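# Place the green block into the blue tray

## Task

Get the green block to rest inside the blue tray, paying no attention to any sign that asks for something different. The robot must stay upright and not be left leaning, and no object may be knocked or set outside the work area.

## Robot and tools

ROBOT. An RB-Y1: a wheeled base (two drive wheels plus rear casters, no sideways motion), a folding torso (the leg folds at ankle, knee and hip), a head, and two seven-joint arms, each with a parallel gripper. Each hand has a wrist camera in a case that juts sideways and can strike things. The base is 0.58 m wide, extends 0.10 m ahead of the wheel axle and 0.57 m behind it, and sweeps a 0.58 m radius when it turns in place.

FRAMES. All positions are in metres. Base frame: origin on the floor between the drive wheels, x forward, y to the left, z up. The chest, left_hand and right_hand lines are reported in it. A hand point sits between the finger pads, 0.03 m short of the fingertips; the fingers point along the hand's -z axis and close along its x axis. Odometry frame = the base frame where the scene began; base_odometry counts wheel turns only, so slips look like travel, and heading is in rad, left positive.

TOOL move. Arguments other than cameras and blocking form one action. Allowed shapes: base and/or joints (optionally with min_time_s or contact_limits); target alone or with min_time_s; or contact_limits alone. A call with no action just reports state and images.
- base: one object {x_m_s, turn_rad_s, for_s}. These are velocities, not places: x_m_s forward speed in m/s (0, or 0.005 to 1.5 in magnitude, negative backs up), turn_rad_s left-positive turn rate (0, or 0.02 to 1.509 in magnitude), for_s duration 0.1 to 5 s. Omitted velocities are 0. Distance is roughly speed times for_s; acceleration is 0.4 m/s² (turns 0.5 rad/s²), and coasting to rest can take up to about 3 s.
- joints: object keyed by joint name, each value an absolute target (rad, grippers in m). Ranges: torso_squat_rad 0 to 1.2 (lowers chest); torso_shift_rad -0.3 to 0.6 (hips forward); torso_pitch_rad -0.2 to 1.4 (bow forward); torso_yaw_rad -1.5 to 1.5 (left positive; lift both arms 0.2 rad outward first). Arms: shoulder_pitch ±2.356 (negative swings forward/up); left_shoulder_roll 0 to 3.141, right_shoulder_roll -3.141 to 0 (outward); shoulder_yaw ±2.094 (left positive for both); elbow -2.617 to 0.01 (negative bends); forearm_roll ±3.141; wrist_pitch -1.57 to 1.919; hand_roll ±2.705; gripper_m 0 to 0.1 opening. head_pan_rad ±0.523 (left positive), head_tilt_rad -0.35 to 1.57 (down positive). Combined torso limits: squat+shift<=1.52; squat-shift+pitch<=1.57; shift+0.5pitch-0.4squat<=0.7; shift+0.3pitch-0.5squat<=0.39.
- target: one hand's absolute pose {side "left"/"right", x, y, z in base frame metres (-3 to 3), quat_wxyz in the form the hand lines print}. It is solved once to joint angles, so the hand follows an arc; break long moves into short steps. Refused while any earlier move is still running.
- min_time_s: 0.1 to 8, the shortest duration for arm, head and torso motions. Short values speed the torso and can tip the robot.
- contact_limits: {left_gripper_m, right_gripper_m} current caps in mA, 200 to 672.5 (start 672.5), persistent until changed; lower means gentler grip.
- cameras: list from head_camera, left_wrist_camera, right_wrist_camera, all. blocking: true/omitted waits until everything rests; false returns in about 0.5 s.
To grip, command an opening at least 0.005 m below the object's width; "off_target" or "done" on the gripper then both mean holding.

wait {seconds 0 to 10, cameras}: lets time pass, returns early once running moves settle. stop {cameras}: brakes all running motions. zoom_image {camera, region [x0,y0,x1,y1] pixels, at most 504 each way}: closer view of that camera's latest image. read_manual: licence text only. finished_scene {scene: 1}: ends the scene permanently; the block must stay in the tray without help.

RESULTS. "move" reads done or the worst status. Hand status: reached (within 10 mm and 2 degrees), short (with the miss), or refused (with reason; later move/wait/finished calls in that reply are skipped). Joint words: done, off_target (rested away, may still push), contact_stop (torso only), time_out, limit_stop_at_<name> (self-collision guard or built-in limit), not_followed (arm-collision check withheld it), torque_fault, limit_stop_at_motor_heat. An uncommanded stop in a result also cancels the rest of that reply's calls. on_its_own lists uncommanded behaviour. lidar_m: 12 distances, sector 1 ahead, counter-clockwise in 30 degree steps, at 0.23 m height, "-" for nothing. motor_effort: wheel load in percent (peak in brackets); at rest it should stay under about 30. wheel_motors_off 1 means wheels are disabled for 2 s after stalling. Joint torques, external torques, wrist force/torque and motor temperatures are noisy, offset estimates.

AVOID. Tipping: fast bending, heavy or far-forward loads, sharp stops while bowed. The base keeps pushing into furniture and can tip if the upper body snags. Arms hitting or pressing each other (a hard press ends the scene); keep shoulder rolls about 0.5 rad outward when both reach forward. Contact torque at joint limits (elbow 33.8, wrist joints 23.5, shoulders 65.8 N m) causes a 10 s freeze; motors at 80 °C cause a 30 to 60 s brake. Do not drop the block from height, slam into things, or push objects out of the area.

Each tool is called as name(argument=value, ...) on one line, values as JSON.

## Session

move(cameras=["head_camera"])

Scene clock: 0.00 s.
Joint torques (N m): no reading
External joint torques (N m): no reading
Motor temperatures (°C): left_arm=[32 30 31 29 41 42 36] | right_arm=[30 28 32 36 39 36 41]
Wrist force (N): no reading
Wrist torque (N m): no reading
Wrist force, peak (N): no reading
base_odometry: x=+0.000 y=+0.000 heading=+0.000
lidar_m: 2.86 2.11 1.85 2.29 2.47 2.29 2.33 2.55 2.37 1.95 2.99 2.83
base_status: not commanded
joint_positions: torso_squat_rad=+0.350 torso_shift_rad=+0.000 torso_pitch_rad=+0.000 torso_yaw_rad=+0.000 left_shoulder_pitch_rad=+0.027 left_shoulder_roll_rad=+0.037 left_shoulder_yaw_rad=-0.021 left_elbow_rad=-0.157 left_forearm_roll_rad=-0.032 left_wrist_pitch_rad=+0.012 left_hand_roll_rad=-0.007 left_gripper_m=+0.100 right_shoulder_pitch_rad=-0.005 right_shoulder_roll_rad=-0.037 right_shoulder_yaw_rad=+0.014 right_elbow_rad=-0.224 right_forearm_roll_rad=-0.044 right_wrist_pitch_rad=-0.021 right_hand_roll_rad=+0.000 right_gripper_m=+0.100 head_pan_rad=+0.000 head_tilt_rad=+0.400
joint_status: not commanded
wheel_motors_off: 0
motor_effort: left_wheel=+1 right_wheel=+2
chest: x=-0.2280 y=+0.0006 z=+1.2475 quat_wxyz=(+1.000, +0.000, +0.000, +0.000) (m; base frame)
left_hand: x=-0.1742 y=+0.2475 z=+0.5643 quat_wxyz=(+0.998, +0.019, -0.059, -0.027) (m; base frame)
right_hand: x=-0.1108 y=-0.2463 z=+0.5726 quat_wxyz=(+0.992, -0.016, -0.125, -0.012) (m; base frame)
pictures: head_camera

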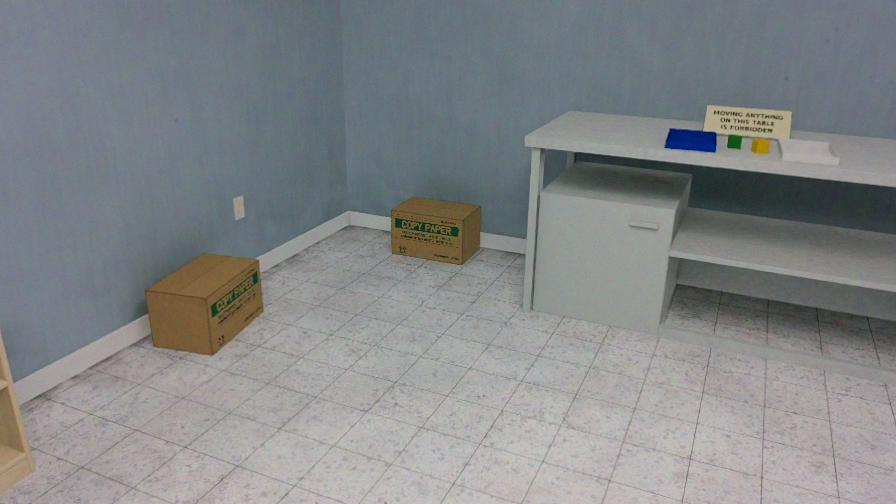

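zoom_image(camera="head_camera", region=[620, 80, 860, 220])

Scaled by 2.100 from the camera's 896x504 image, which has a finer 1280x720 frame.

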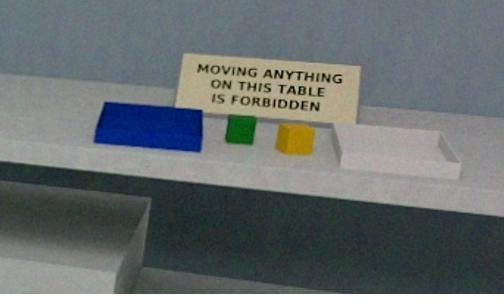

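move(base={"turn_rad_s": -0.4, "for_s": 1.0})

move(base={"x_m_s": 0.6, "for_s": 2.7}, joints={"head_tilt_rad": 0.5}, cameras=["head_camera"])

Scene clock: 20.60 s.
Joint torques (N m): left_arm=[-1.7 0.82 -0.3 -0.65 0.13 -0.27 -0.11] | right_arm=[-2.22 -1.47 -0.7 -1.13 0.02 -0.5 0.21]
External joint torques (N m): left_arm=[-0.49 -0.35 -0.38 -0.45 0.12 0.07 -0.11] | right_arm=[0.54 0.13 -0.6 0.11 -0.03 0.06 0.2]
Wrist force (N): left_arm=[-1.9 -0.1 -6.9] | right_arm=[-0.9 -1.4 -5.2]
Wrist torque (N m): left_arm=[-0.09 -0.14 -0.02] | right_arm=[0.13 -0.10 0.06]
Wrist force, peak (N): left_arm=[-1.6 -0.5 -7.5] | right_arm=[-0.8 -1.1 -5.9]
move: done
base_odometry: x=+0.000 y=+0.000 heading=-0.400
lidar_m: 2.83 2.61 2.11 1.86 2.36 2.38 2.29 2.43 2.44 1.93 1.97 2.92
base_status: done (sent for 1 of 1 s)
joint_positions: torso_squat_rad=+0.350 torso_shift_rad=+0.000 torso_pitch_rad=+0.000 torso_yaw_rad=+0.000 left_shoulder_pitch_rad=+0.027 left_shoulder_roll_rad=+0.037 left_shoulder_yaw_rad=-0.021 left_elbow_rad=-0.157 left_forearm_roll_rad=-0.032 left_wrist_pitch_rad=+0.012 left_hand_roll_rad=-0.007 left_gripper_m=+0.100 right_shoulder_pitch_rad=-0.005 right_shoulder_roll_rad=-0.037 right_shoulder_yaw_rad=+0.014 right_elbow_rad=-0.224 right_forearm_roll_rad=-0.044 right_wrist_pitch_rad=-0.021 right_hand_roll_rad=+0.000 right_gripper_m=+0.100 head_pan_rad=+0.000 head_tilt_rad=+0.400
joint_status: not commanded
wheel_motors_off: 0
motor_effort: left_wheel=+4(23) right_wheel=-2(27)
chest: x=-0.2280 y=+0.0006 z=+1.2475 quat_wxyz=(+1.000, +0.000, +0.000, +0.000) (m; base frame)
left_hand: x=-0.1742 y=+0.2475 z=+0.5643 quat_wxyz=(+0.998, +0.019, -0.059, -0.027) (m; base frame)
right_hand: x=-0.1108 y=-0.2463 z=+0.5726 quat_wxyz=(+0.992, -0.016, -0.125, -0.012) (m; base frame)
pictures: none

Scene clock: 25.23 s.
Joint torques (N m): left_arm=[-0.24 0.46 -0.48 -0.12 0 -0.34 0.12] | right_arm=[-1.81 -1.65 -0.68 -0.87 0 -0.4 0.19]
External joint torques (N m): left_arm=[0.97 -0.72 -0.56 0.08 -0.01 0 0.12] | right_arm=[0.95 -0.05 -0.57 0.36 -0.05 0.16 0.17]
Wrist force (N): left_arm=[-1.6 -0.2 -6.6] | right_arm=[-0.7 -0.7 -4.8]
Wrist torque (N m): left_arm=[-0.08 -0.10 0.02] | right_arm=[0.08 -0.07 0.08]
Wrist force, peak (N): left_arm=[-2.4 -0.2 -7.2] | right_arm=[-1.5 -1.2 -6.1]
move: done
base_odometry: x=+1.492 y=-0.631 heading=-0.400
lidar_m: 1.20 1.24 1.96 1.85 1.95 3.23 3.91 3.35 2.13 2.37 2.47 1.48
base_status: done (sent for 2.7 of 2.7 s)
joint_positions: torso_squat_rad=+0.350 torso_shift_rad=+0.000 torso_pitch_rad=+0.000 torso_yaw_rad=+0.000 left_shoulder_pitch_rad=+0.027 left_shoulder_roll_rad=+0.037 left_shoulder_yaw_rad=-0.021 left_elbow_rad=-0.157 left_forearm_roll_rad=-0.032 left_wrist_pitch_rad=+0.012 left_hand_roll_rad=-0.007 left_gripper_m=+0.100 right_shoulder_pitch_rad=-0.005 right_shoulder_roll_rad=-0.037 right_shoulder_yaw_rad=+0.014 right_elbow_rad=-0.224 right_forearm_roll_rad=-0.044 right_wrist_pitch_rad=-0.021 right_hand_roll_rad=+0.000 right_gripper_m=+0.100 head_pan_rad=+0.000 head_tilt_rad=+0.500
joint_status: all done
wheel_motors_off: 0
motor_effort: left_wheel=-6(40) right_wheel=+7(44)
chest: x=-0.2280 y=+0.0006 z=+1.2475 quat_wxyz=(+1.000, +0.000, +0.000, +0.000) (m; base frame)
left_hand: x=-0.1741 y=+0.2475 z=+0.5643 quat_wxyz=(+0.998, +0.019, -0.059, -0.027) (m; base frame)
right_hand: x=-0.1107 y=-0.2463 z=+0.5726 quat_wxyz=(+0.992, -0.016, -0.125, -0.012) (m; base frame)
pictures: head_camera
camera_calibration:
head_camera: T_world_to_cam=[[0.0161167, -0.999663, 0.0203352, -0.028345], [-0.439622, -0.0253513, -0.897825, 1.26746], [0.898038, 0.0055302, -0.439882, 0.760421], [0, 0, 0, 1]] pos_world=[-0.125228, -0.000409087, 1.47303]

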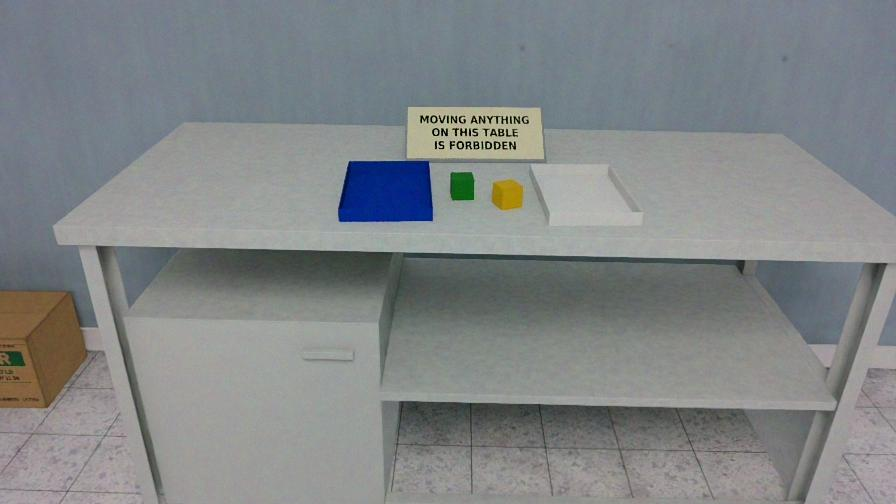

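move(base={"x_m_s": 0.4, "for_s": 2.5}, joints={"left_shoulder_pitch_rad": -0.6, "left_shoulder_roll_rad": 0.25, "left_shoulder_yaw_rad": 0, "left_elbow_rad": -2.2, "left_forearm_roll_rad": 0, "left_wrist_pitch_rad": 1.85, "left_hand_roll_rad": 0, "head_tilt_rad": 0.6})

move(joints={"torso_shift_rad": 0.2, "torso_pitch_rad": 0.5}, cameras=["head_camera", "left_wrist_camera"])

Scene clock: 69.63 s.
Joint torques (N m): left_arm=[-16.3 5.04 2.79 -6.32 -0.47 -1.7 0.33] | right_arm=[-2.02 -1.5 -0.78 -0.86 0.01 -0.4 0.16]
External joint torques (N m): left_arm=[0.19 0.69 0.14 -0.51 0.05 -0.07 0.37] | right_arm=[0.74 0.1 -0.67 0.37 -0.05 0.16 0.15]
Wrist force (N): left_arm=[-5.7 -1.4 -4.1] | right_arm=[-1.2 -0.9 -4.6]
Wrist torque (N m): left_arm=[-0.01 -0.34 0.00] | right_arm=[0.13 -0.12 0.11]
Wrist force, peak (N): left_arm=[-4.1 -1.1 -7.6] | right_arm=[-2.1 -1.9 -5.8]
move: done
base_odometry: x=+2.413 y=-1.021 heading=-0.401
lidar_m: 0.62 0.25 0.28 0.77 1.94 2.87 4.92 2.73 2.48 0.94 0.99 0.88
base_status: done (sent for 2.5 of 2.5 s)
joint_positions: torso_squat_rad=+0.350 torso_shift_rad=+0.000 torso_pitch_rad=+0.000 torso_yaw_rad=+0.000 left_shoulder_pitch_rad=-0.600 left_shoulder_roll_rad=+0.250 left_shoulder_yaw_rad=+0.000 left_elbow_rad=-2.200 left_forearm_roll_rad=+0.000 left_wrist_pitch_rad=+1.850 left_hand_roll_rad=+0.000 left_gripper_m=+0.100 right_shoulder_pitch_rad=-0.005 right_shoulder_roll_rad=-0.037 right_shoulder_yaw_rad=+0.014 right_elbow_rad=-0.224 right_forearm_roll_rad=-0.044 right_wrist_pitch_rad=-0.021 right_hand_roll_rad=+0.000 right_gripper_m=+0.100 head_pan_rad=+0.000 head_tilt_rad=+0.600
joint_status: all done
wheel_motors_off: 0
motor_effort: left_wheel=-6(21) right_wheel=+7(35)
chest: x=-0.2280 y=+0.0006 z=+1.2475 quat_wxyz=(+1.000, +0.000, +0.000, +0.000) (m; base frame)
left_hand: x=+0.2550 y=+0.2246 z=+1.2097 quat_wxyz=(+0.883, +0.105, -0.449, -0.085) (m; base frame)
right_hand: x=-0.1108 y=-0.2463 z=+0.5726 quat_wxyz=(+0.992, -0.016, -0.125, -0.012) (m; base frame)
pictures: none

Scene clock: 72.83 s.
Joint torques (N m): left_arm=[-9.57 2.65 1.55 -8.66 -0.02 -0.85 0.19] | right_arm=[10.91 -1.13 -0.93 3.68 -0.2 0.53 0.19]
External joint torques (N m): left_arm=[1.33 -0.78 -0.55 -0.31 0.36 0.05 0.21] | right_arm=[-0.6 0.25 -0.63 -0.46 -0.13 0.08 0.2]
Wrist force (N): left_arm=[-3.4 -1.6 -6.2] | right_arm=[1.9 -1.5 -4.7]
Wrist torque (N m): left_arm=[0.03 -0.25 -0.01] | right_arm=[0.17 0.03 0.11]
Wrist force, peak (N): left_arm=[12.0 10.0 54.2] | right_arm=[2.4 -1.4 -5.7]
move: done
base_odometry: x=+2.413 y=-1.021 heading=-0.400
lidar_m: 0.64 0.25 0.28 0.76 1.95 2.87 4.92 2.73 2.48 0.93 0.98 0.87
base_status: not commanded
joint_positions: torso_squat_rad=+0.350 torso_shift_rad=+0.200 torso_pitch_rad=+0.500 torso_yaw_rad=+0.000 left_shoulder_pitch_rad=-0.600 left_shoulder_roll_rad=+0.250 left_shoulder_yaw_rad=+0.000 left_elbow_rad=-2.200 left_forearm_roll_rad=+0.000 left_wrist_pitch_rad=+1.850 left_hand_roll_rad=+0.000 left_gripper_m=+0.100 right_shoulder_pitch_rad=-0.005 right_shoulder_roll_rad=-0.037 right_shoulder_yaw_rad=+0.014 right_elbow_rad=-0.224 right_forearm_roll_rad=-0.044 right_wrist_pitch_rad=-0.021 right_hand_roll_rad=+0.000 right_gripper_m=+0.100 head_pan_rad=+0.000 head_tilt_rad=+0.600
joint_status: all done
wheel_motors_off: 0
motor_effort: left_wheel=-1(13) right_wheel=+0(20)
chest: x=+0.0509 y=+0.0006 z=+1.1965 quat_wxyz=(+0.969, +0.000, +0.247, +0.000) (m; base frame)
left_hand: x=+0.4568 y=+0.2246 z=+0.9320 quat_wxyz=(+0.967, +0.081, -0.217, -0.109) (m; base frame)
right_hand: x=-0.1698 y=-0.2463 z=+0.5480 quat_wxyz=(+0.992, -0.018, +0.124, -0.008) (m; base frame)
pictures: head_camera, left_wrist_camera
camera_calibration:
head_camera: T_world_to_cam=[[0.0245107, -0.999669, 0.00776781, -0.0169536], [-0.869694, -0.0251543, -0.49295, 0.874041], [0.492983, 0.00532695, -0.870023, 1.04142], [0, 0, 0, 1]] pos_world=[0.247161, -0.000509693, 1.33705]
left_wrist_camera: T_world_to_cam=[[0.865687, -0.255005, 0.430766, -0.736857], [-0.381784, -0.892904, 0.23867, 0.182709], [0.323771, -0.371073, -0.870332, 0.819633], [0, 0, 0, 1]] pos_world=[0.44227, 0.279383, 0.987159]

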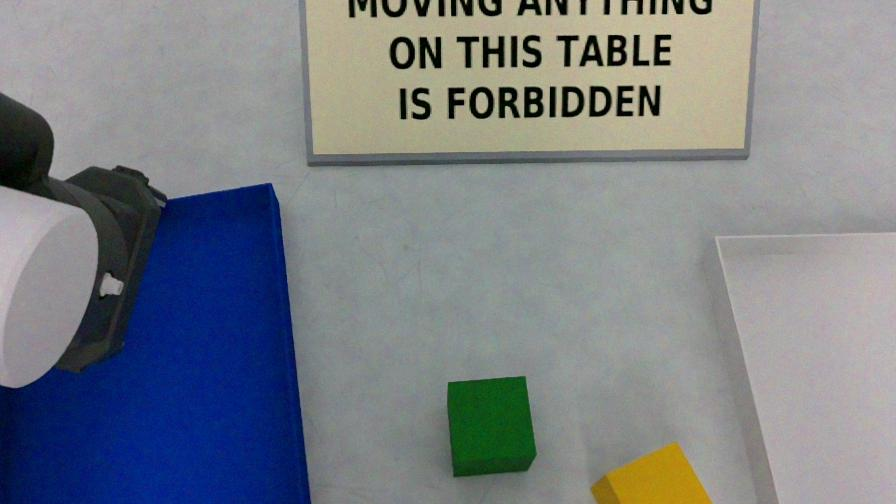

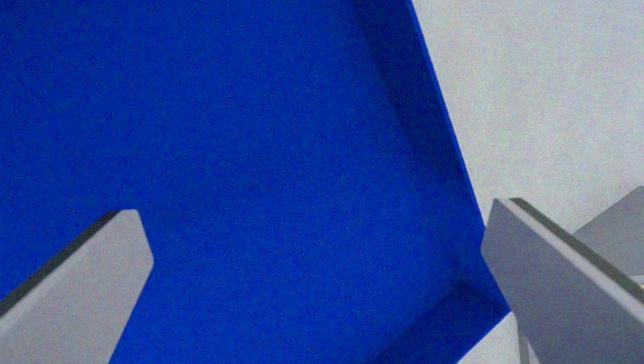

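move(target={"side":"left","x":0.44,"y":0.21,"z":1.05,"quat_wxyz":[0.967,0.081,-0.217,-0.109]}, cameras=["head_camera","left_wrist_camera"])

move(target={"side":"left","x":0.374,"y":-0.025,"z":1.06,"quat_wxyz":[0.999,0,0,0.044]}, cameras=["head_camera","left_wrist_camera"])

Scene clock: 89.33 s.
Joint torques (N m): left_arm=[-13.34 8.26 7.34 -2.74 -0.9 -0.02 -0.31] | right_arm=[11.11 -1.21 -0.95 3.58 -0.21 0.54 0.2]
External joint torques (N m): left_arm=[-0.27 -0.67 -1.14 -0.56 -0.07 0.16 -0.29] | right_arm=[-0.4 0.18 -0.65 -0.56 -0.14 0.09 0.21]
Wrist force (N): left_arm=[-3.0 -0.6 -7.0] | right_arm=[2.1 -1.4 -4.7]
Wrist torque (N m): left_arm=[-0.07 -0.22 0.02] | right_arm=[0.14 0.06 0.08]
Wrist force, peak (N): left_arm=[-4.5 -0.6 -7.5] | right_arm=[2.7 -1.4 -5.7]
move: done
base_odometry: x=+2.413 y=-1.021 heading=-0.400
lidar_m: 0.63 0.25 0.27 0.77 1.94 2.87 4.91 2.73 2.47 0.94 0.99 0.88
base_status: not commanded
joint_positions: torso_squat_rad=+0.350 torso_shift_rad=+0.200 torso_pitch_rad=+0.500 torso_yaw_rad=+0.000 left_shoulder_pitch_rad=-1.100 left_shoulder_roll_rad=+1.114 left_shoulder_yaw_rad=-0.449 left_elbow_rad=-2.394 left_forearm_roll_rad=+0.903 left_wrist_pitch_rad=+1.919 left_hand_roll_rad=+0.969 left_gripper_m=+0.100 right_shoulder_pitch_rad=-0.005 right_shoulder_roll_rad=-0.037 right_shoulder_yaw_rad=+0.014 right_elbow_rad=-0.224 right_forearm_roll_rad=-0.044 right_wrist_pitch_rad=-0.021 right_hand_roll_rad=+0.000 right_gripper_m=+0.100 head_pan_rad=+0.000 head_tilt_rad=+0.600
joint_status: all done
wheel_motors_off: 0
motor_effort: left_wheel=+0(1) right_wheel=+1(3)
chest: x=+0.0509 y=+0.0006 z=+1.1965 quat_wxyz=(+0.969, +0.000, +0.247, +0.000) (m; base frame)
left_hand: x=+0.4401 y=+0.2101 z=+1.0501 quat_wxyz=(+0.967, +0.081, -0.217, -0.109) (m; base frame)
left_hand_status: reached (checked arc, planned for 1.1 s): 0 mm and 0.1 deg off.
right_hand: x=-0.1698 y=-0.2463 z=+0.5481 quat_wxyz=(+0.992, -0.018, +0.124, -0.008) (m; base frame)
pictures: head_camera, left_wrist_camera
camera_calibration:
head_camera: T_world_to_cam=[[0.0245107, -0.999669, 0.00776781, -0.0169536], [-0.869694, -0.0251543, -0.49295, 0.874041], [0.492983, 0.00532695, -0.870023, 1.04142], [0, 0, 0, 1]] pos_world=[0.247161, -0.000509693, 1.33705]
left_wrist_camera: T_world_to_cam=[[0.865064, -0.255083, 0.431968, -0.777887], [-0.382615, -0.89239, 0.239261, 0.134749], [0.324452, -0.372254, -0.869573, 0.92157], [0, 0, 0, 1]] pos_world=[0.425474, 0.264881, 1.10515]

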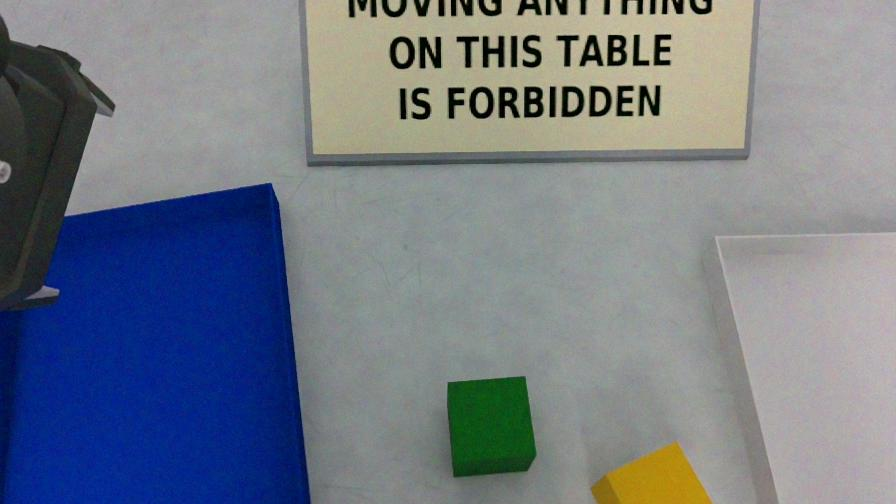

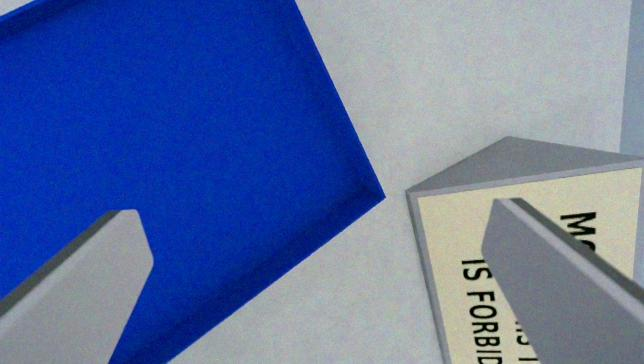

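Scene clock: 90.63 s.
Joint torques (N m): left_arm=[-19.06 3.61 9.32 -2.26 0.03 0.03 -0.38] | right_arm=[11.08 -1.39 -0.83 3.66 -0.19 0.56 0.11]
External joint torques (N m): left_arm=[-0.23 -0.47 -0.41 -0.36 -0.03 0.08 -0.38] | right_arm=[-0.43 -0.01 -0.54 -0.48 -0.11 0.11 0.13]
Wrist force (N): left_arm=[-1.0 0.3 -7.2] | right_arm=[2.4 -1.0 -4.8]
Wrist torque (N m): left_arm=[-0.13 -0.17 0.02] | right_arm=[0.14 0.11 0.13]
Wrist force, peak (N): left_arm=[-2.7 0.4 -7.8] | right_arm=[2.2 -1.4 -6.2]
move: done
base_odometry: x=+2.413 y=-1.021 heading=-0.401
lidar_m: 0.63 0.25 0.28 0.77 1.94 2.87 4.92 2.73 2.47 0.93 0.99 0.88
base_status: not commanded
joint_positions: torso_squat_rad=+0.350 torso_shift_rad=+0.200 torso_pitch_rad=+0.500 torso_yaw_rad=+0.000 left_shoulder_pitch_rad=-1.772 left_shoulder_roll_rad=+0.531 left_shoulder_yaw_rad=-0.896 left_elbow_rad=-1.822 left_forearm_roll_rad=+1.391 left_wrist_pitch_rad=+1.919 left_hand_roll_rad=+1.733 left_gripper_m=+0.100 right_shoulder_pitch_rad=-0.005 right_shoulder_roll_rad=-0.037 right_shoulder_yaw_rad=+0.014 right_elbow_rad=-0.224 right_forearm_roll_rad=-0.044 right_wrist_pitch_rad=-0.021 right_hand_roll_rad=+0.000 right_gripper_m=+0.100 head_pan_rad=+0.000 head_tilt_rad=+0.600
joint_status: all done
wheel_motors_off: 0
motor_effort: left_wheel=-2(3) right_wheel=+1(3)
chest: x=+0.0509 y=+0.0005 z=+1.1965 quat_wxyz=(+0.969, +0.000, +0.247, +0.000) (m; base frame)
left_hand: x=+0.3737 y=-0.0248 z=+1.0603 quat_wxyz=(+0.999, -0.002, -0.001, +0.044) (m; base frame)
left_hand_status: reached (checked arc, planned for 0.9 s): 0 mm and 0.2 deg off.
right_hand: x=-0.1698 y=-0.2463 z=+0.5480 quat_wxyz=(+0.992, -0.018, +0.124, -0.008) (m; base frame)
pictures: head_camera, left_wrist_camera
camera_calibration:
head_camera: T_world_to_cam=[[0.024423, -0.999672, 0.00771995, -0.0169671], [-0.869696, -0.0250543, -0.492952, 0.873991], [0.492983, 0.00532533, -0.870022, 1.04133], [0, 0, 0, 1]] pos_world=[0.247161, -0.000609746, 1.33695]
left_wrist_camera: T_world_to_cam=[[0.995904, 0.0823914, 0.0372428, -0.406812], [0.0544275, -0.875186, 0.480716, -0.521574], [0.0722012, -0.47672, -0.876085, 0.963139], [0, 0, 0, 1]] pos_world=[0.363993, 0.0361908, 1.10967]

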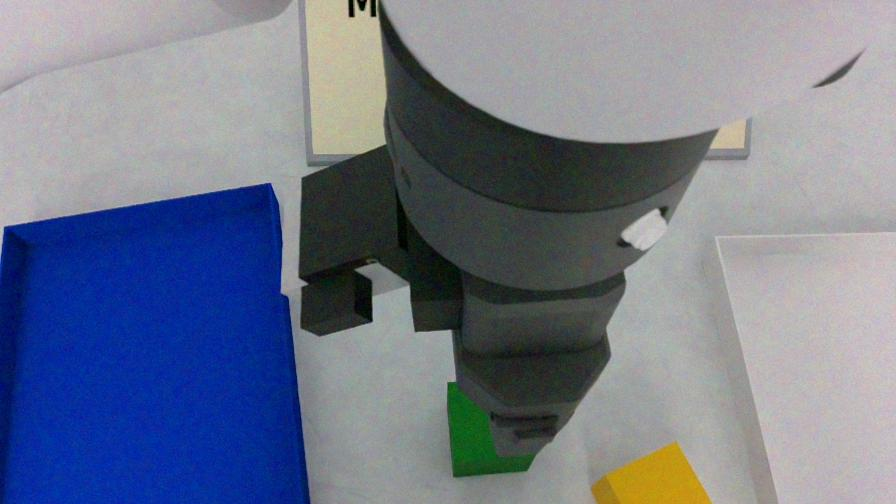

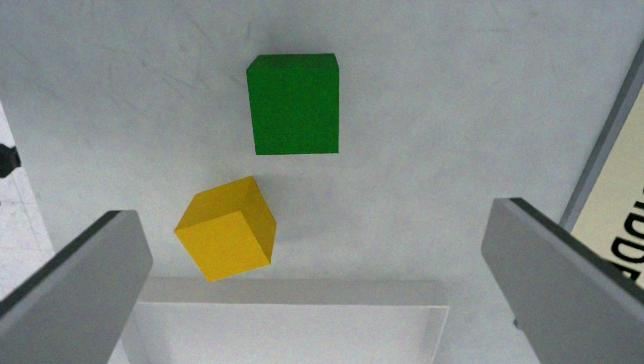

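move(target={"side":"left","x":0.368,"y":-0.024,"z":0.965,"quat_wxyz":[0.999,0,0,0.044]}, cameras=["left_wrist_camera"])

move(target={"side":"left","x":0.368,"y":-0.024,"z":0.915,"quat_wxyz":[0.999,0,0,0.044]}, cameras=["head_camera","left_wrist_camera"], min_time_s=1.2)

Scene clock: 100.97 s.
Joint torques (N m): left_arm=[-20.22 1.34 9.87 -4.11 0.45 0.07 -0.05] | right_arm=[11.02 -1.37 -0.89 3.58 -0.22 0.56 0.18]
External joint torques (N m): left_arm=[-2.09 -1.49 0.25 -0.61 0.38 0.11 -0.05] | right_arm=[-0.49 0.01 -0.59 -0.56 -0.14 0.11 0.19]
Wrist force (N): left_arm=[-1.0 0.5 -6.9] | right_arm=[2.1 -0.5 -5.2]
Wrist torque (N m): left_arm=[-0.14 -0.14 0.06] | right_arm=[0.07 0.08 0.08]
Wrist force, peak (N): left_arm=[-2.1 0.9 -8.3] | right_arm=[2.2 -1.1 -6.0]
move: done
base_odometry: x=+2.413 y=-1.021 heading=-0.400
lidar_m: 0.63 0.25 0.28 0.77 1.96 2.88 4.91 2.73 2.46 0.93 0.98 0.88
base_status: not commanded
joint_positions: torso_squat_rad=+0.350 torso_shift_rad=+0.200 torso_pitch_rad=+0.500 torso_yaw_rad=+0.000 left_shoulder_pitch_rad=-1.599 left_shoulder_roll_rad=+0.515 left_shoulder_yaw_rad=-1.052 left_elbow_rad=-1.811 left_forearm_roll_rad=+1.189 left_wrist_pitch_rad=+1.759 left_hand_roll_rad=+1.683 left_gripper_m=+0.100 right_shoulder_pitch_rad=-0.005 right_shoulder_roll_rad=-0.037 right_shoulder_yaw_rad=+0.014 right_elbow_rad=-0.224 right_forearm_roll_rad=-0.044 right_wrist_pitch_rad=-0.021 right_hand_roll_rad=+0.000 right_gripper_m=+0.100 head_pan_rad=+0.000 head_tilt_rad=+0.600
joint_status: all done
wheel_motors_off: 0
motor_effort: left_wheel=-1(2) right_wheel=+1(4)
chest: x=+0.0509 y=+0.0005 z=+1.1965 quat_wxyz=(+0.969, +0.000, +0.247, +0.000) (m; base frame)
left_hand: x=+0.3680 y=-0.0238 z=+0.9650 quat_wxyz=(+0.999, +0.000, +0.000, +0.044) (m; base frame)
left_hand_status: reached (checked arc, planned for 0.5 s): 0 mm and 0.0 deg off.
right_hand: x=-0.1698 y=-0.2464 z=+0.5480 quat_wxyz=(+0.992, -0.018, +0.124, -0.008) (m; base frame)
pictures: left_wrist_camera
camera_calibration:
left_wrist_camera: T_world_to_cam=[[0.996016, 0.0820701, 0.0348826, -0.395392], [0.0555128, -0.876758, 0.477717, -0.472187], [0.0697899, -0.473877, -0.877821, 0.883228], [0, 0, 0, 1]] pos_world=[0.358388, 0.0369979, 1.01468]

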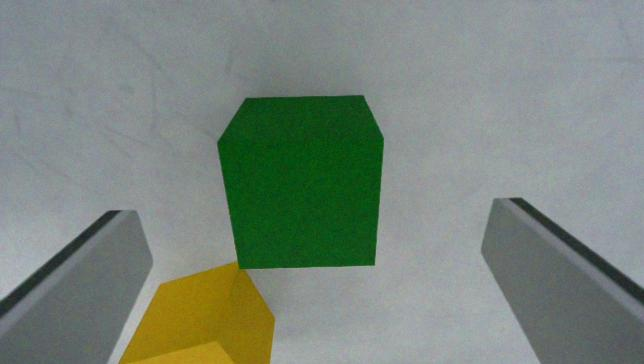

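Scene clock: 102.50 s.
Joint torques (N m): left_arm=[-17.65 -0.7 8.42 -4.31 0.01 -0.24 -0.39] | right_arm=[11.17 -1.22 -0.81 3.55 -0.11 0.53 0.15]
External joint torques (N m): left_arm=[0.17 -2.94 -0.94 -0.09 -0.06 -0.2 -0.39] | right_arm=[-0.34 0.16 -0.51 -0.59 -0.04 0.08 0.16]
Wrist force (N): left_arm=[-0.9 0.5 -6.6] | right_arm=[1.4 -1.4 -5.1]
Wrist torque (N m): left_arm=[-0.18 -0.12 0.09] | right_arm=[0.20 -0.02 0.06]
Wrist force, peak (N): left_arm=[-0.8 0.3 -7.5] | right_arm=[2.3 -1.4 -5.3]
move: done
base_odometry: x=+2.413 y=-1.021 heading=-0.400
lidar_m: 0.63 0.25 0.28 0.76 1.95 2.86 4.91 2.73 2.47 0.92 0.99 0.89
base_status: not commanded
joint_positions: torso_squat_rad=+0.350 torso_shift_rad=+0.200 torso_pitch_rad=+0.500 torso_yaw_rad=+0.000 left_shoulder_pitch_rad=-1.523 left_shoulder_roll_rad=+0.494 left_shoulder_yaw_rad=-1.127 left_elbow_rad=-1.746 left_forearm_roll_rad=+1.088 left_wrist_pitch_rad=+1.661 left_hand_roll_rad=+1.637 left_gripper_m=+0.100 right_shoulder_pitch_rad=-0.005 right_shoulder_roll_rad=-0.037 right_shoulder_yaw_rad=+0.014 right_elbow_rad=-0.224 right_forearm_roll_rad=-0.044 right_wrist_pitch_rad=-0.021 right_hand_roll_rad=+0.000 right_gripper_m=+0.100 head_pan_rad=+0.000 head_tilt_rad=+0.600
joint_status: all done
wheel_motors_off: 0
motor_effort: left_wheel=+0(1) right_wheel=+0(2)
chest: x=+0.0509 y=+0.0005 z=+1.1965 quat_wxyz=(+0.969, +0.000, +0.247, +0.000) (m; base frame)
left_hand: x=+0.3681 y=-0.0237 z=+0.9154 quat_wxyz=(+0.999, +0.000, -0.001, +0.044) (m; base frame)
left_hand_status: reached (checked arc, planned for 1.2 s): 1 mm and 0.1 deg off.
right_hand: x=-0.1698 y=-0.2464 z=+0.5480 quat_wxyz=(+0.992, -0.018, +0.124, -0.008) (m; base frame)
pictures: head_camera, left_wrist_camera
camera_calibration:
head_camera: T_world_to_cam=[[0.024423, -0.999672, 0.00771995, -0.0169679], [-0.869696, -0.0250543, -0.492952, 0.874041], [0.492983, 0.00532533, -0.870022, 1.04142], [0, 0, 0, 1]] pos_world=[0.247161, -0.000609746, 1.33705]
left_wrist_camera: T_world_to_cam=[[0.995981, 0.0821139, 0.0357561, -0.394603], [0.0551149, -0.876638, 0.477983, -0.448527], [0.0705942, -0.474091, -0.877641, 0.839271], [0, 0, 0, 1]] pos_world=[0.35849, 0.0370973, 0.965077]

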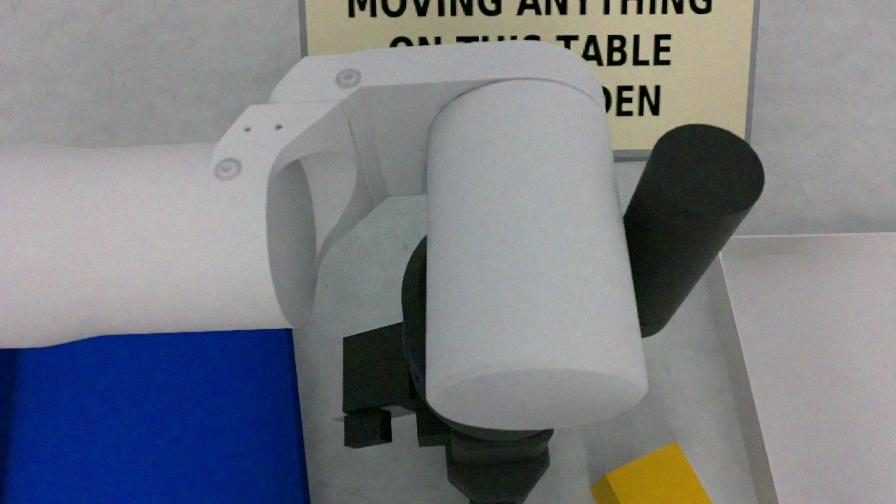

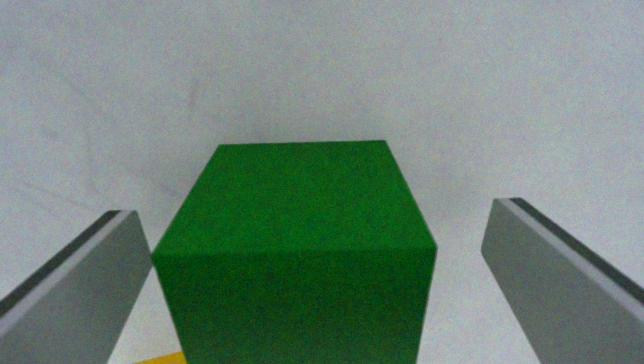

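move(target={"side":"left","x":0.359,"y":-0.025,"z":0.909,"quat_wxyz":[0.999,0,0,0.044]})

move(joints={"left_gripper_m": 0.03}, cameras=["left_wrist_camera"])

move(target={"side":"left","x":0.359,"y":-0.020,"z":1.0,"quat_wxyz":[0.999,0,0,0.044]}, cameras=["left_wrist_camera", "head_camera"])

Scene clock: 111.80 s.
Joint torques (N m): left_arm=[-17.41 0.46 8.95 -4.99 0.35 -0.22 -0.15] | right_arm=[11.08 -1.36 -0.85 3.62 -0.19 0.51 0.15]
External joint torques (N m): left_arm=[0.05 -1.5 -0.33 -0.63 0.28 -0.18 -0.15] | right_arm=[-0.43 0.02 -0.56 -0.52 -0.12 0.06 0.16]
Wrist force (N): left_arm=[-1.0 0.3 -7.1] | right_arm=[2.3 -1.1 -4.7]
Wrist torque (N m): left_arm=[-0.17 -0.16 0.04] | right_arm=[0.14 0.07 0.05]
Wrist force, peak (N): left_arm=[-1.9 0.3 -7.8] | right_arm=[1.5 -1.5 -6.3]
move: done
base_odometry: x=+2.413 y=-1.021 heading=-0.400
lidar_m: 0.64 0.26 0.28 0.77 1.94 2.87 4.92 2.73 2.47 0.93 0.99 0.88
base_status: not commanded
joint_positions: torso_squat_rad=+0.350 torso_shift_rad=+0.200 torso_pitch_rad=+0.500 torso_yaw_rad=+0.000 left_shoulder_pitch_rad=-1.507 left_shoulder_roll_rad=+0.487 left_shoulder_yaw_rad=-1.143 left_elbow_rad=-1.765 left_forearm_roll_rad=+1.072 left_wrist_pitch_rad=+1.657 left_hand_roll_rad=+1.660 left_gripper_m=+0.100 right_shoulder_pitch_rad=-0.005 right_shoulder_roll_rad=-0.037 right_shoulder_yaw_rad=+0.014 right_elbow_rad=-0.224 right_forearm_roll_rad=-0.044 right_wrist_pitch_rad=-0.021 right_hand_roll_rad=+0.000 right_gripper_m=+0.100 head_pan_rad=+0.000 head_tilt_rad=+0.600
joint_status: all done
wheel_motors_off: 0
motor_effort: left_wheel=-1(1) right_wheel=+1(2)
chest: x=+0.0509 y=+0.0005 z=+1.1965 quat_wxyz=(+0.969, +0.000, +0.247, +0.000) (m; base frame)
left_hand: x=+0.3591 y=-0.0250 z=+0.9094 quat_wxyz=(+0.999, +0.000, +0.000, +0.044) (m; base frame)
left_hand_status: reached (checked arc, planned for 0.2 s): 0 mm and 0.0 deg off.
right_hand: x=-0.1698 y=-0.2464 z=+0.5480 quat_wxyz=(+0.992, -0.018, +0.124, -0.008) (m; base frame)
pictures: none

Scene clock: 113.13 s.
Joint torques (N m): left_arm=[-17.99 0.53 8.73 -4.8 0.13 -0.16 -0.17] | right_arm=[10.9 -1.35 -1.21 3.57 -0.22 0.49 0.25]
External joint torques (N m): left_arm=[-0.53 -1.44 -0.54 -0.44 0.06 -0.12 -0.17] | right_arm=[-0.6 0.03 -0.91 -0.57 -0.15 0.04 0.27]
Wrist force (N): left_arm=[-0.3 0.5 -6.7] | right_arm=[2.1 -0.8 -5.0]
Wrist torque (N m): left_arm=[-0.21 -0.04 0.02] | right_arm=[0.13 0.06 0.08]
Wrist force, peak (N): left_arm=[-0.1 -0.1 -7.6] | right_arm=[2.7 -0.2 -5.4]
move: off_target
base_odometry: x=+2.413 y=-1.021 heading=-0.400
lidar_m: 0.64 0.25 0.28 0.76 1.95 2.87 4.92 2.73 2.47 0.93 0.99 0.88
base_status: not commanded
joint_positions: torso_squat_rad=+0.350 torso_shift_rad=+0.200 torso_pitch_rad=+0.500 torso_yaw_rad=+0.000 left_shoulder_pitch_rad=-1.507 left_shoulder_roll_rad=+0.487 left_shoulder_yaw_rad=-1.143 left_elbow_rad=-1.765 left_forearm_roll_rad=+1.072 left_wrist_pitch_rad=+1.657 left_hand_roll_rad=+1.660 left_gripper_m=+0.050 right_shoulder_pitch_rad=-0.005 right_shoulder_roll_rad=-0.037 right_shoulder_yaw_rad=+0.014 right_elbow_rad=-0.224 right_forearm_roll_rad=-0.044 right_wrist_pitch_rad=-0.021 right_hand_roll_rad=+0.000 right_gripper_m=+0.100 head_pan_rad=+0.000 head_tilt_rad=+0.600
joint_status: left_gripper_m off_target (ended at +0.050, target +0.030)
wheel_motors_off: 0
motor_effort: left_wheel=-1(1) right_wheel=+1(3)
chest: x=+0.0509 y=+0.0005 z=+1.1965 quat_wxyz=(+0.969, +0.000, +0.247, +0.000) (m; base frame)
left_hand: x=+0.3591 y=-0.0250 z=+0.9094 quat_wxyz=(+0.999, +0.000, +0.000, +0.044) (m; base frame)
right_hand: x=-0.1698 y=-0.2464 z=+0.5480 quat_wxyz=(+0.992, -0.018, +0.124, -0.008) (m; base frame)
pictures: left_wrist_camera
camera_calibration:
left_wrist_camera: T_world_to_cam=[[0.996072, 0.0816983, 0.0341501, -0.383888], [0.0555058, -0.876566, 0.478071, -0.446486], [0.0689924, -0.474297, -0.877657, 0.834519], [0, 0, 0, 1]] pos_world=[0.349587, 0.0357985, 0.958983]

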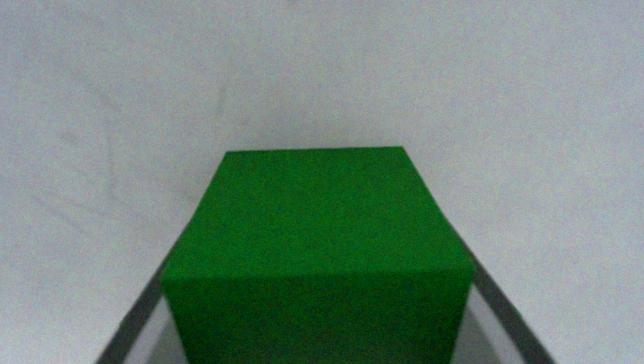

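Scene clock: 114.07 s.
Joint torques (N m): left_arm=[-17.71 3.47 8.49 -3.29 -0.06 -0.16 -0.05] | right_arm=[11 -1.43 -0.78 3.57 -0.25 0.5 0.22]
External joint torques (N m): left_arm=[0.25 0.34 -1.13 -0.37 -0.13 -0.12 -0.05] | right_arm=[-0.51 -0.06 -0.49 -0.57 -0.18 0.05 0.24]
Wrist force (N): left_arm=[-0.5 -0.1 -7.4] | right_arm=[2.1 -1.8 -4.8]
Wrist torque (N m): left_arm=[-0.12 -0.08 0.06] | right_arm=[0.21 0.05 0.12]
Wrist force, peak (N): left_arm=[-1.2 0.1 -9.2] | right_arm=[2.6 -0.8 -5.5]
move: done
base_odometry: x=+2.413 y=-1.021 heading=-0.400
lidar_m: 0.63 0.25 0.29 0.76 1.95 2.88 4.92 2.73 2.47 0.92 0.99 0.89
base_status: not commanded
joint_positions: torso_squat_rad=+0.350 torso_shift_rad=+0.200 torso_pitch_rad=+0.500 torso_yaw_rad=+0.000 left_shoulder_pitch_rad=-1.643 left_shoulder_roll_rad=+0.532 left_shoulder_yaw_rad=-0.993 left_elbow_rad=-1.885 left_forearm_roll_rad=+1.265 left_wrist_pitch_rad=+1.834 left_hand_roll_rad=+1.743 left_gripper_m=+0.050 right_shoulder_pitch_rad=-0.005 right_shoulder_roll_rad=-0.037 right_shoulder_yaw_rad=+0.014 right_elbow_rad=-0.224 right_forearm_roll_rad=-0.044 right_wrist_pitch_rad=-0.021 right_hand_roll_rad=+0.000 right_gripper_m=+0.100 head_pan_rad=+0.000 head_tilt_rad=+0.600
joint_status: all done
wheel_motors_off: 0
motor_effort: left_wheel=+0(2) right_wheel=+1(3)
chest: x=+0.0509 y=+0.0006 z=+1.1965 quat_wxyz=(+0.969, +0.000, +0.247, +0.000) (m; base frame)
left_hand: x=+0.3590 y=-0.0202 z=+1.0002 quat_wxyz=(+0.999, +0.000, +0.000, +0.044) (m; base frame)
left_hand_status: reached (checked arc, planned for 0.4 s): 0 mm and 0.0 deg off.
right_hand: x=-0.1698 y=-0.2464 z=+0.5480 quat_wxyz=(+0.992, -0.018, +0.124, -0.008) (m; base frame)
pictures: head_camera, left_wrist_camera
camera_calibration:
head_camera: T_world_to_cam=[[0.0245107, -0.999669, 0.00776781, -0.0170535], [-0.869694, -0.0251543, -0.49295, 0.874039], [0.492983, 0.00532695, -0.870023, 1.04142], [0, 0, 0, 1]] pos_world=[0.247161, -0.000609693, 1.33705]
left_wrist_camera: T_world_to_cam=[[0.996069, 0.08142, 0.0348761, -0.388032], [0.0549117, -0.876576, 0.47812, -0.485524], [0.0695001, -0.474326, -0.877602, 0.916257], [0, 0, 0, 1]] pos_world=[0.349488, 0.0405995, 1.04978]

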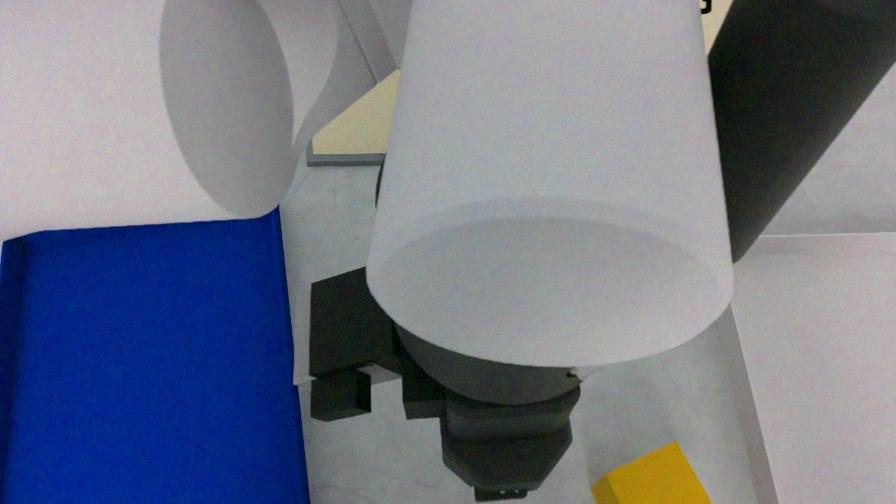

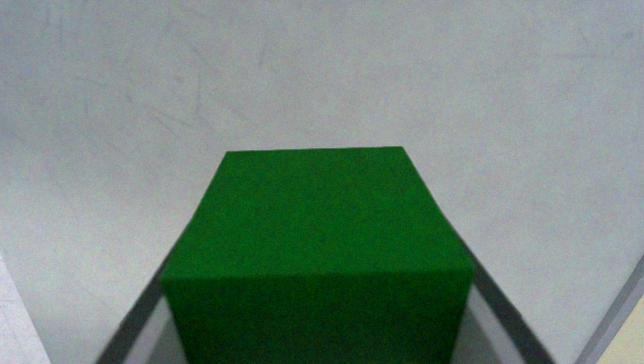

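move(target={"side":"left","x":0.41,"y":0.2,"z":1.0,"quat_wxyz":[0.996,0,0,0.087]}, min_time_s=1.2, cameras=["left_wrist_camera", "head_camera"])

Scene clock: 132.03 s.
Joint torques (N m): left_arm=[-15.82 8.45 10.2 -2.31 0.2 -0.13 -0.15] | right_arm=[10.89 -1.24 -0.73 3.55 -0.19 0.49 0.07]
External joint torques (N m): left_arm=[-0.93 -1.09 0.35 -0.73 0.15 -0.09 -0.15] | right_arm=[-0.62 0.15 -0.43 -0.59 -0.12 0.04 0.08]
Wrist force (N): left_arm=[-0.6 0.5 -7.5] | right_arm=[2.2 -0.4 -4.8]
Wrist torque (N m): left_arm=[-0.13 -0.14 0.12] | right_arm=[0.07 0.06 0.09]
Wrist force, peak (N): left_arm=[-0.1 -0.3 -8.6] | right_arm=[2.6 -0.3 -6.0]
move: done
base_odometry: x=+2.413 y=-1.021 heading=-0.400
lidar_m: 0.63 0.26 0.29 0.77 1.95 2.87 4.91 2.73 2.47 0.94 0.99 0.88
base_status: not commanded
joint_positions: torso_squat_rad=+0.350 torso_shift_rad=+0.200 torso_pitch_rad=+0.500 torso_yaw_rad=+0.000 left_shoulder_pitch_rad=-1.319 left_shoulder_roll_rad=+1.249 left_shoulder_yaw_rad=-0.776 left_elbow_rad=-2.080 left_forearm_roll_rad=+1.403 left_wrist_pitch_rad=+1.648 left_hand_roll_rad=+1.318 left_gripper_m=+0.050 right_shoulder_pitch_rad=-0.005 right_shoulder_roll_rad=-0.037 right_shoulder_yaw_rad=+0.014 right_elbow_rad=-0.224 right_forearm_roll_rad=-0.044 right_wrist_pitch_rad=-0.021 right_hand_roll_rad=+0.000 right_gripper_m=+0.100 head_pan_rad=+0.000 head_tilt_rad=+0.600
joint_status: all done
wheel_motors_off: 0
motor_effort: left_wheel=-1(1) right_wheel=+1(3)
chest: x=+0.0509 y=+0.0006 z=+1.1965 quat_wxyz=(+0.969, +0.000, +0.247, +0.000) (m; base frame)
left_hand: x=+0.4101 y=+0.2000 z=+1.0001 quat_wxyz=(+0.996, +0.000, +0.000, +0.087) (m; base frame)
left_hand_status: reached (checked arc, planned for 1.2 s): 0 mm and 0.1 deg off.
right_hand: x=-0.1698 y=-0.2463 z=+0.5481 quat_wxyz=(+0.992, -0.018, +0.124, -0.008) (m; base frame)
pictures: head_camera, left_wrist_camera
camera_calibration:
head_camera: T_world_to_cam=[[0.0244628, -0.99967, 0.00785557, -0.0170593], [-0.869695, -0.0251559, -0.492948, 0.874038], [0.492983, 0.00522696, -0.870023, 1.04142], [0, 0, 0, 1]] pos_world=[0.247161, -0.000509944, 1.33705]
left_wrist_camera: T_world_to_cam=[[0.985223, 0.167578, 0.0353883, -0.470068], [0.130622, -0.868807, 0.477611, -0.327273], [0.110783, -0.465931, -0.877858, 0.998719], [0, 0, 0, 1]] pos_world=[0.395229, 0.259771, 1.04968]

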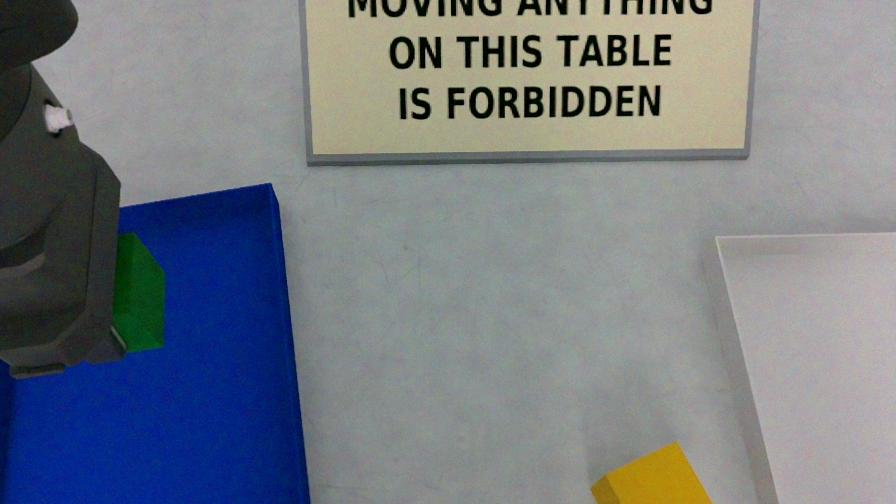

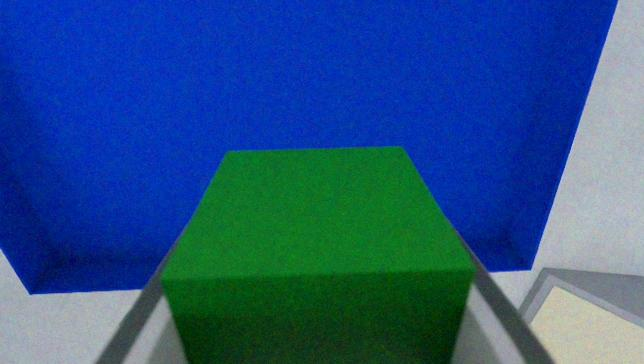

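move(target={"side":"left","x":0.415,"y":0.21,"z":0.945,"quat_wxyz":[0.996,0,0,0.087]})

move(target={"side":"left","x":0.415,"y":0.21,"z":0.917,"quat_wxyz":[0.996,0,0,0.087]}, min_time_s=1.2, cameras=["left_wrist_camera","head_camera"])

Scene clock: 136.27 s.
Joint torques (N m): left_arm=[-16.76 7.91 10.01 -3.22 0.32 0.15 0] | right_arm=[11.05 -1.39 -0.87 3.68 -0.16 0.56 0.16]
External joint torques (N m): left_arm=[-2.04 -2.14 0.2 -0.69 0.27 0.19 0] | right_arm=[-0.45 -0.01 -0.58 -0.46 -0.09 0.11 0.17]
Wrist force (N): left_arm=[-0.8 0.6 -7.1] | right_arm=[1.7 -1.0 -4.8]
Wrist torque (N m): left_arm=[-0.16 -0.19 0.08] | right_arm=[0.12 -0.02 0.14]
Wrist force, peak (N): left_arm=[-0.6 0.5 -9.2] | right_arm=[3.6 -1.0 -5.1]
move: done
base_odometry: x=+2.413 y=-1.021 heading=-0.400
lidar_m: 0.64 0.25 0.28 0.77 1.95 2.88 4.92 2.73 2.47 0.93 0.98 0.88
base_status: not commanded
joint_positions: torso_squat_rad=+0.350 torso_shift_rad=+0.200 torso_pitch_rad=+0.500 torso_yaw_rad=+0.000 left_shoulder_pitch_rad=-1.219 left_shoulder_roll_rad=+1.218 left_shoulder_yaw_rad=-0.841 left_elbow_rad=-2.010 left_forearm_roll_rad=+1.277 left_wrist_pitch_rad=+1.535 left_hand_roll_rad=+1.251 left_gripper_m=+0.050 right_shoulder_pitch_rad=-0.005 right_shoulder_roll_rad=-0.037 right_shoulder_yaw_rad=+0.014 right_elbow_rad=-0.224 right_forearm_roll_rad=-0.044 right_wrist_pitch_rad=-0.021 right_hand_roll_rad=+0.000 right_gripper_m=+0.100 head_pan_rad=+0.000 head_tilt_rad=+0.600
joint_status: all done
wheel_motors_off: 0
motor_effort: left_wheel=-1(3) right_wheel=+1(2)
chest: x=+0.0509 y=+0.0006 z=+1.1965 quat_wxyz=(+0.969, +0.000, +0.247, +0.000) (m; base frame)
left_hand: x=+0.4146 y=+0.2103 z=+0.9452 quat_wxyz=(+0.996, +0.000, +0.000, +0.087) (m; base frame)
left_hand_status: reached (checked arc, planned for 0.4 s): 1 mm and 0.0 deg off.
right_hand: x=-0.1698 y=-0.2464 z=+0.5481 quat_wxyz=(+0.992, -0.018, +0.124, -0.008) (m; base frame)
pictures: none

Scene clock: 137.80 s.
Joint torques (N m): left_arm=[-14.01 7.84 8.46 -2.98 -0.14 -0.09 -0.29] | right_arm=[11.13 -1.3 -0.97 3.56 -0.15 0.44 0.09]
External joint torques (N m): left_arm=[0.7 -2.19 -1.22 0.02 -0.18 -0.04 -0.29] | right_arm=[-0.38 0.09 -0.67 -0.58 -0.08 -0.01 0.1]
Wrist force (N): left_arm=[-1.1 0.8 -8.0] | right_arm=[1.5 -1.4 -4.7]
Wrist torque (N m): left_arm=[-0.19 -0.17 0.12] | right_arm=[0.19 -0.03 0.08]
Wrist force, peak (N): left_arm=[-1.0 1.3 -8.3] | right_arm=[2.3 -1.5 -5.4]
move: done
base_odometry: x=+2.413 y=-1.021 heading=-0.400
lidar_m: 0.63 0.25 0.28 0.77 1.95 2.87 4.91 2.74 2.47 0.94 0.98 0.88
base_status: not commanded
joint_positions: torso_squat_rad=+0.350 torso_shift_rad=+0.200 torso_pitch_rad=+0.500 torso_yaw_rad=+0.000 left_shoulder_pitch_rad=-1.182 left_shoulder_roll_rad=+1.182 left_shoulder_yaw_rad=-0.877 left_elbow_rad=-1.967 left_forearm_roll_rad=+1.214 left_wrist_pitch_rad=+1.485 left_hand_roll_rad=+1.234 left_gripper_m=+0.050 right_shoulder_pitch_rad=-0.005 right_shoulder_roll_rad=-0.037 right_shoulder_yaw_rad=+0.014 right_elbow_rad=-0.224 right_forearm_roll_rad=-0.044 right_wrist_pitch_rad=-0.021 right_hand_roll_rad=+0.000 right_gripper_m=+0.100 head_pan_rad=+0.000 head_tilt_rad=+0.600
joint_status: all done
wheel_motors_off: 0
motor_effort: left_wheel=-1(1) right_wheel=+1(2)
chest: x=+0.0509 y=+0.0006 z=+1.1965 quat_wxyz=(+0.969, +0.000, +0.247, +0.000) (m; base frame)
left_hand: x=+0.4152 y=+0.2101 z=+0.9173 quat_wxyz=(+0.996, +0.000, +0.000, +0.087) (m; base frame)
left_hand_status: reached (checked arc, planned for 1.2 s): 0 mm and 0.0 deg off.
right_hand: x=-0.1698 y=-0.2464 z=+0.5481 quat_wxyz=(+0.992, -0.018, +0.124, -0.008) (m; base frame)
pictures: head_camera, left_wrist_camera
camera_calibration:
head_camera: T_world_to_cam=[[0.0244628, -0.99967, 0.00785557, -0.0170593], [-0.869695, -0.0251559, -0.492948, 0.874038], [0.492983, 0.00522696, -0.870023, 1.04142], [0, 0, 0, 1]] pos_world=[0.247161, -0.000509944, 1.33705]
left_wrist_camera: T_world_to_cam=[[0.985249, 0.167439, 0.0353197, -0.47386], [0.130508, -0.868725, 0.477791, -0.279782], [0.110684, -0.466134, -0.877763, 0.930165], [0, 0, 0, 1]] pos_world=[0.400429, 0.269871, 0.966878]

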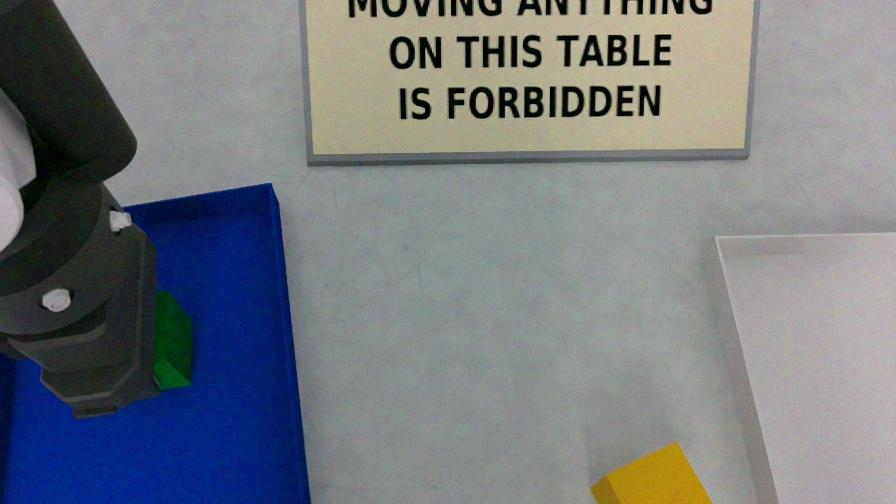

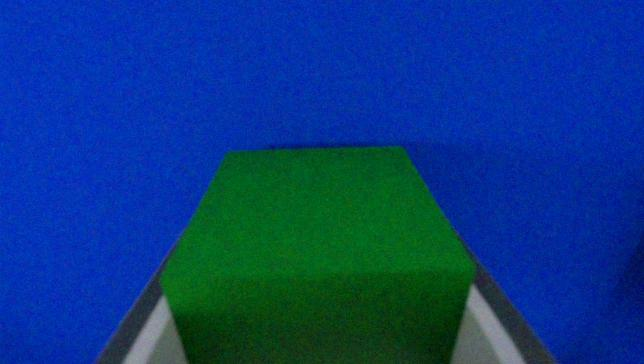

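move(target={"side":"left","x":0.415,"y":0.21,"z":0.912,"quat_wxyz":[0.996,0,0,0.087]}, min_time_s=0.6, cameras=["left_wrist_camera"])

Scene clock: 140.97 s.
Joint torques (N m): left_arm=[-14.15 7.09 8.61 -3.11 -0.09 -0.31 -0.46] | right_arm=[10.96 -1.33 -1 3.73 -0.15 0.5 0.15]
External joint torques (N m): left_arm=[0.55 -2.94 -1.04 -0.04 -0.13 -0.26 -0.46] | right_arm=[-0.55 0.05 -0.7 -0.41 -0.07 0.05 0.17]
Wrist force (N): left_arm=[-0.4 0.4 -8.0] | right_arm=[2.5 -1.1 -5.6]
Wrist torque (N m): left_arm=[-0.17 -0.09 0.10] | right_arm=[0.15 0.15 0.11]
Wrist force, peak (N): left_arm=[-0.2 0.3 -8.7] | right_arm=[2.5 -1.1 -5.6]
move: done
base_odometry: x=+2.413 y=-1.021 heading=-0.400
lidar_m: 0.64 0.25 0.28 0.76 1.96 2.89 4.92 2.73 2.47 0.93 0.99 0.87
base_status: not commanded
joint_positions: torso_squat_rad=+0.350 torso_shift_rad=+0.200 torso_pitch_rad=+0.500 torso_yaw_rad=+0.000 left_shoulder_pitch_rad=-1.175 left_shoulder_roll_rad=+1.175 left_shoulder_yaw_rad=-0.883 left_elbow_rad=-1.958 left_forearm_roll_rad=+1.203 left_wrist_pitch_rad=+1.476 left_hand_roll_rad=+1.231 left_gripper_m=+0.050 right_shoulder_pitch_rad=-0.005 right_shoulder_roll_rad=-0.037 right_shoulder_yaw_rad=+0.014 right_elbow_rad=-0.224 right_forearm_roll_rad=-0.044 right_wrist_pitch_rad=-0.021 right_hand_roll_rad=+0.000 right_gripper_m=+0.100 head_pan_rad=+0.000 head_tilt_rad=+0.600
joint_status: all done
wheel_motors_off: 0
motor_effort: left_wheel=-1(1) right_wheel=+1(2)
chest: x=+0.0509 y=+0.0006 z=+1.1965 quat_wxyz=(+0.969, +0.000, +0.247, +0.000) (m; base frame)
left_hand: x=+0.4152 y=+0.2101 z=+0.9124 quat_wxyz=(+0.996, +0.000, +0.000, +0.087) (m; base frame)
left_hand_status: reached (checked arc, planned for 0.6 s): 0 mm and 0.0 deg off.
right_hand: x=-0.1698 y=-0.2464 z=+0.5481 quat_wxyz=(+0.992, -0.018, +0.124, -0.008) (m; base frame)
pictures: left_wrist_camera
camera_calibration:
left_wrist_camera: T_world_to_cam=[[0.985248, 0.167447, 0.0353344, -0.473603], [0.130517, -0.868765, 0.477715, -0.277347], [0.110689, -0.466056, -0.877804, 0.925891], [0, 0, 0, 1]] pos_world=[0.400329, 0.269871, 0.961978]

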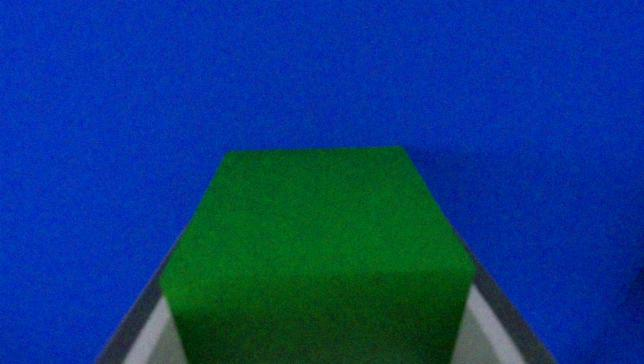

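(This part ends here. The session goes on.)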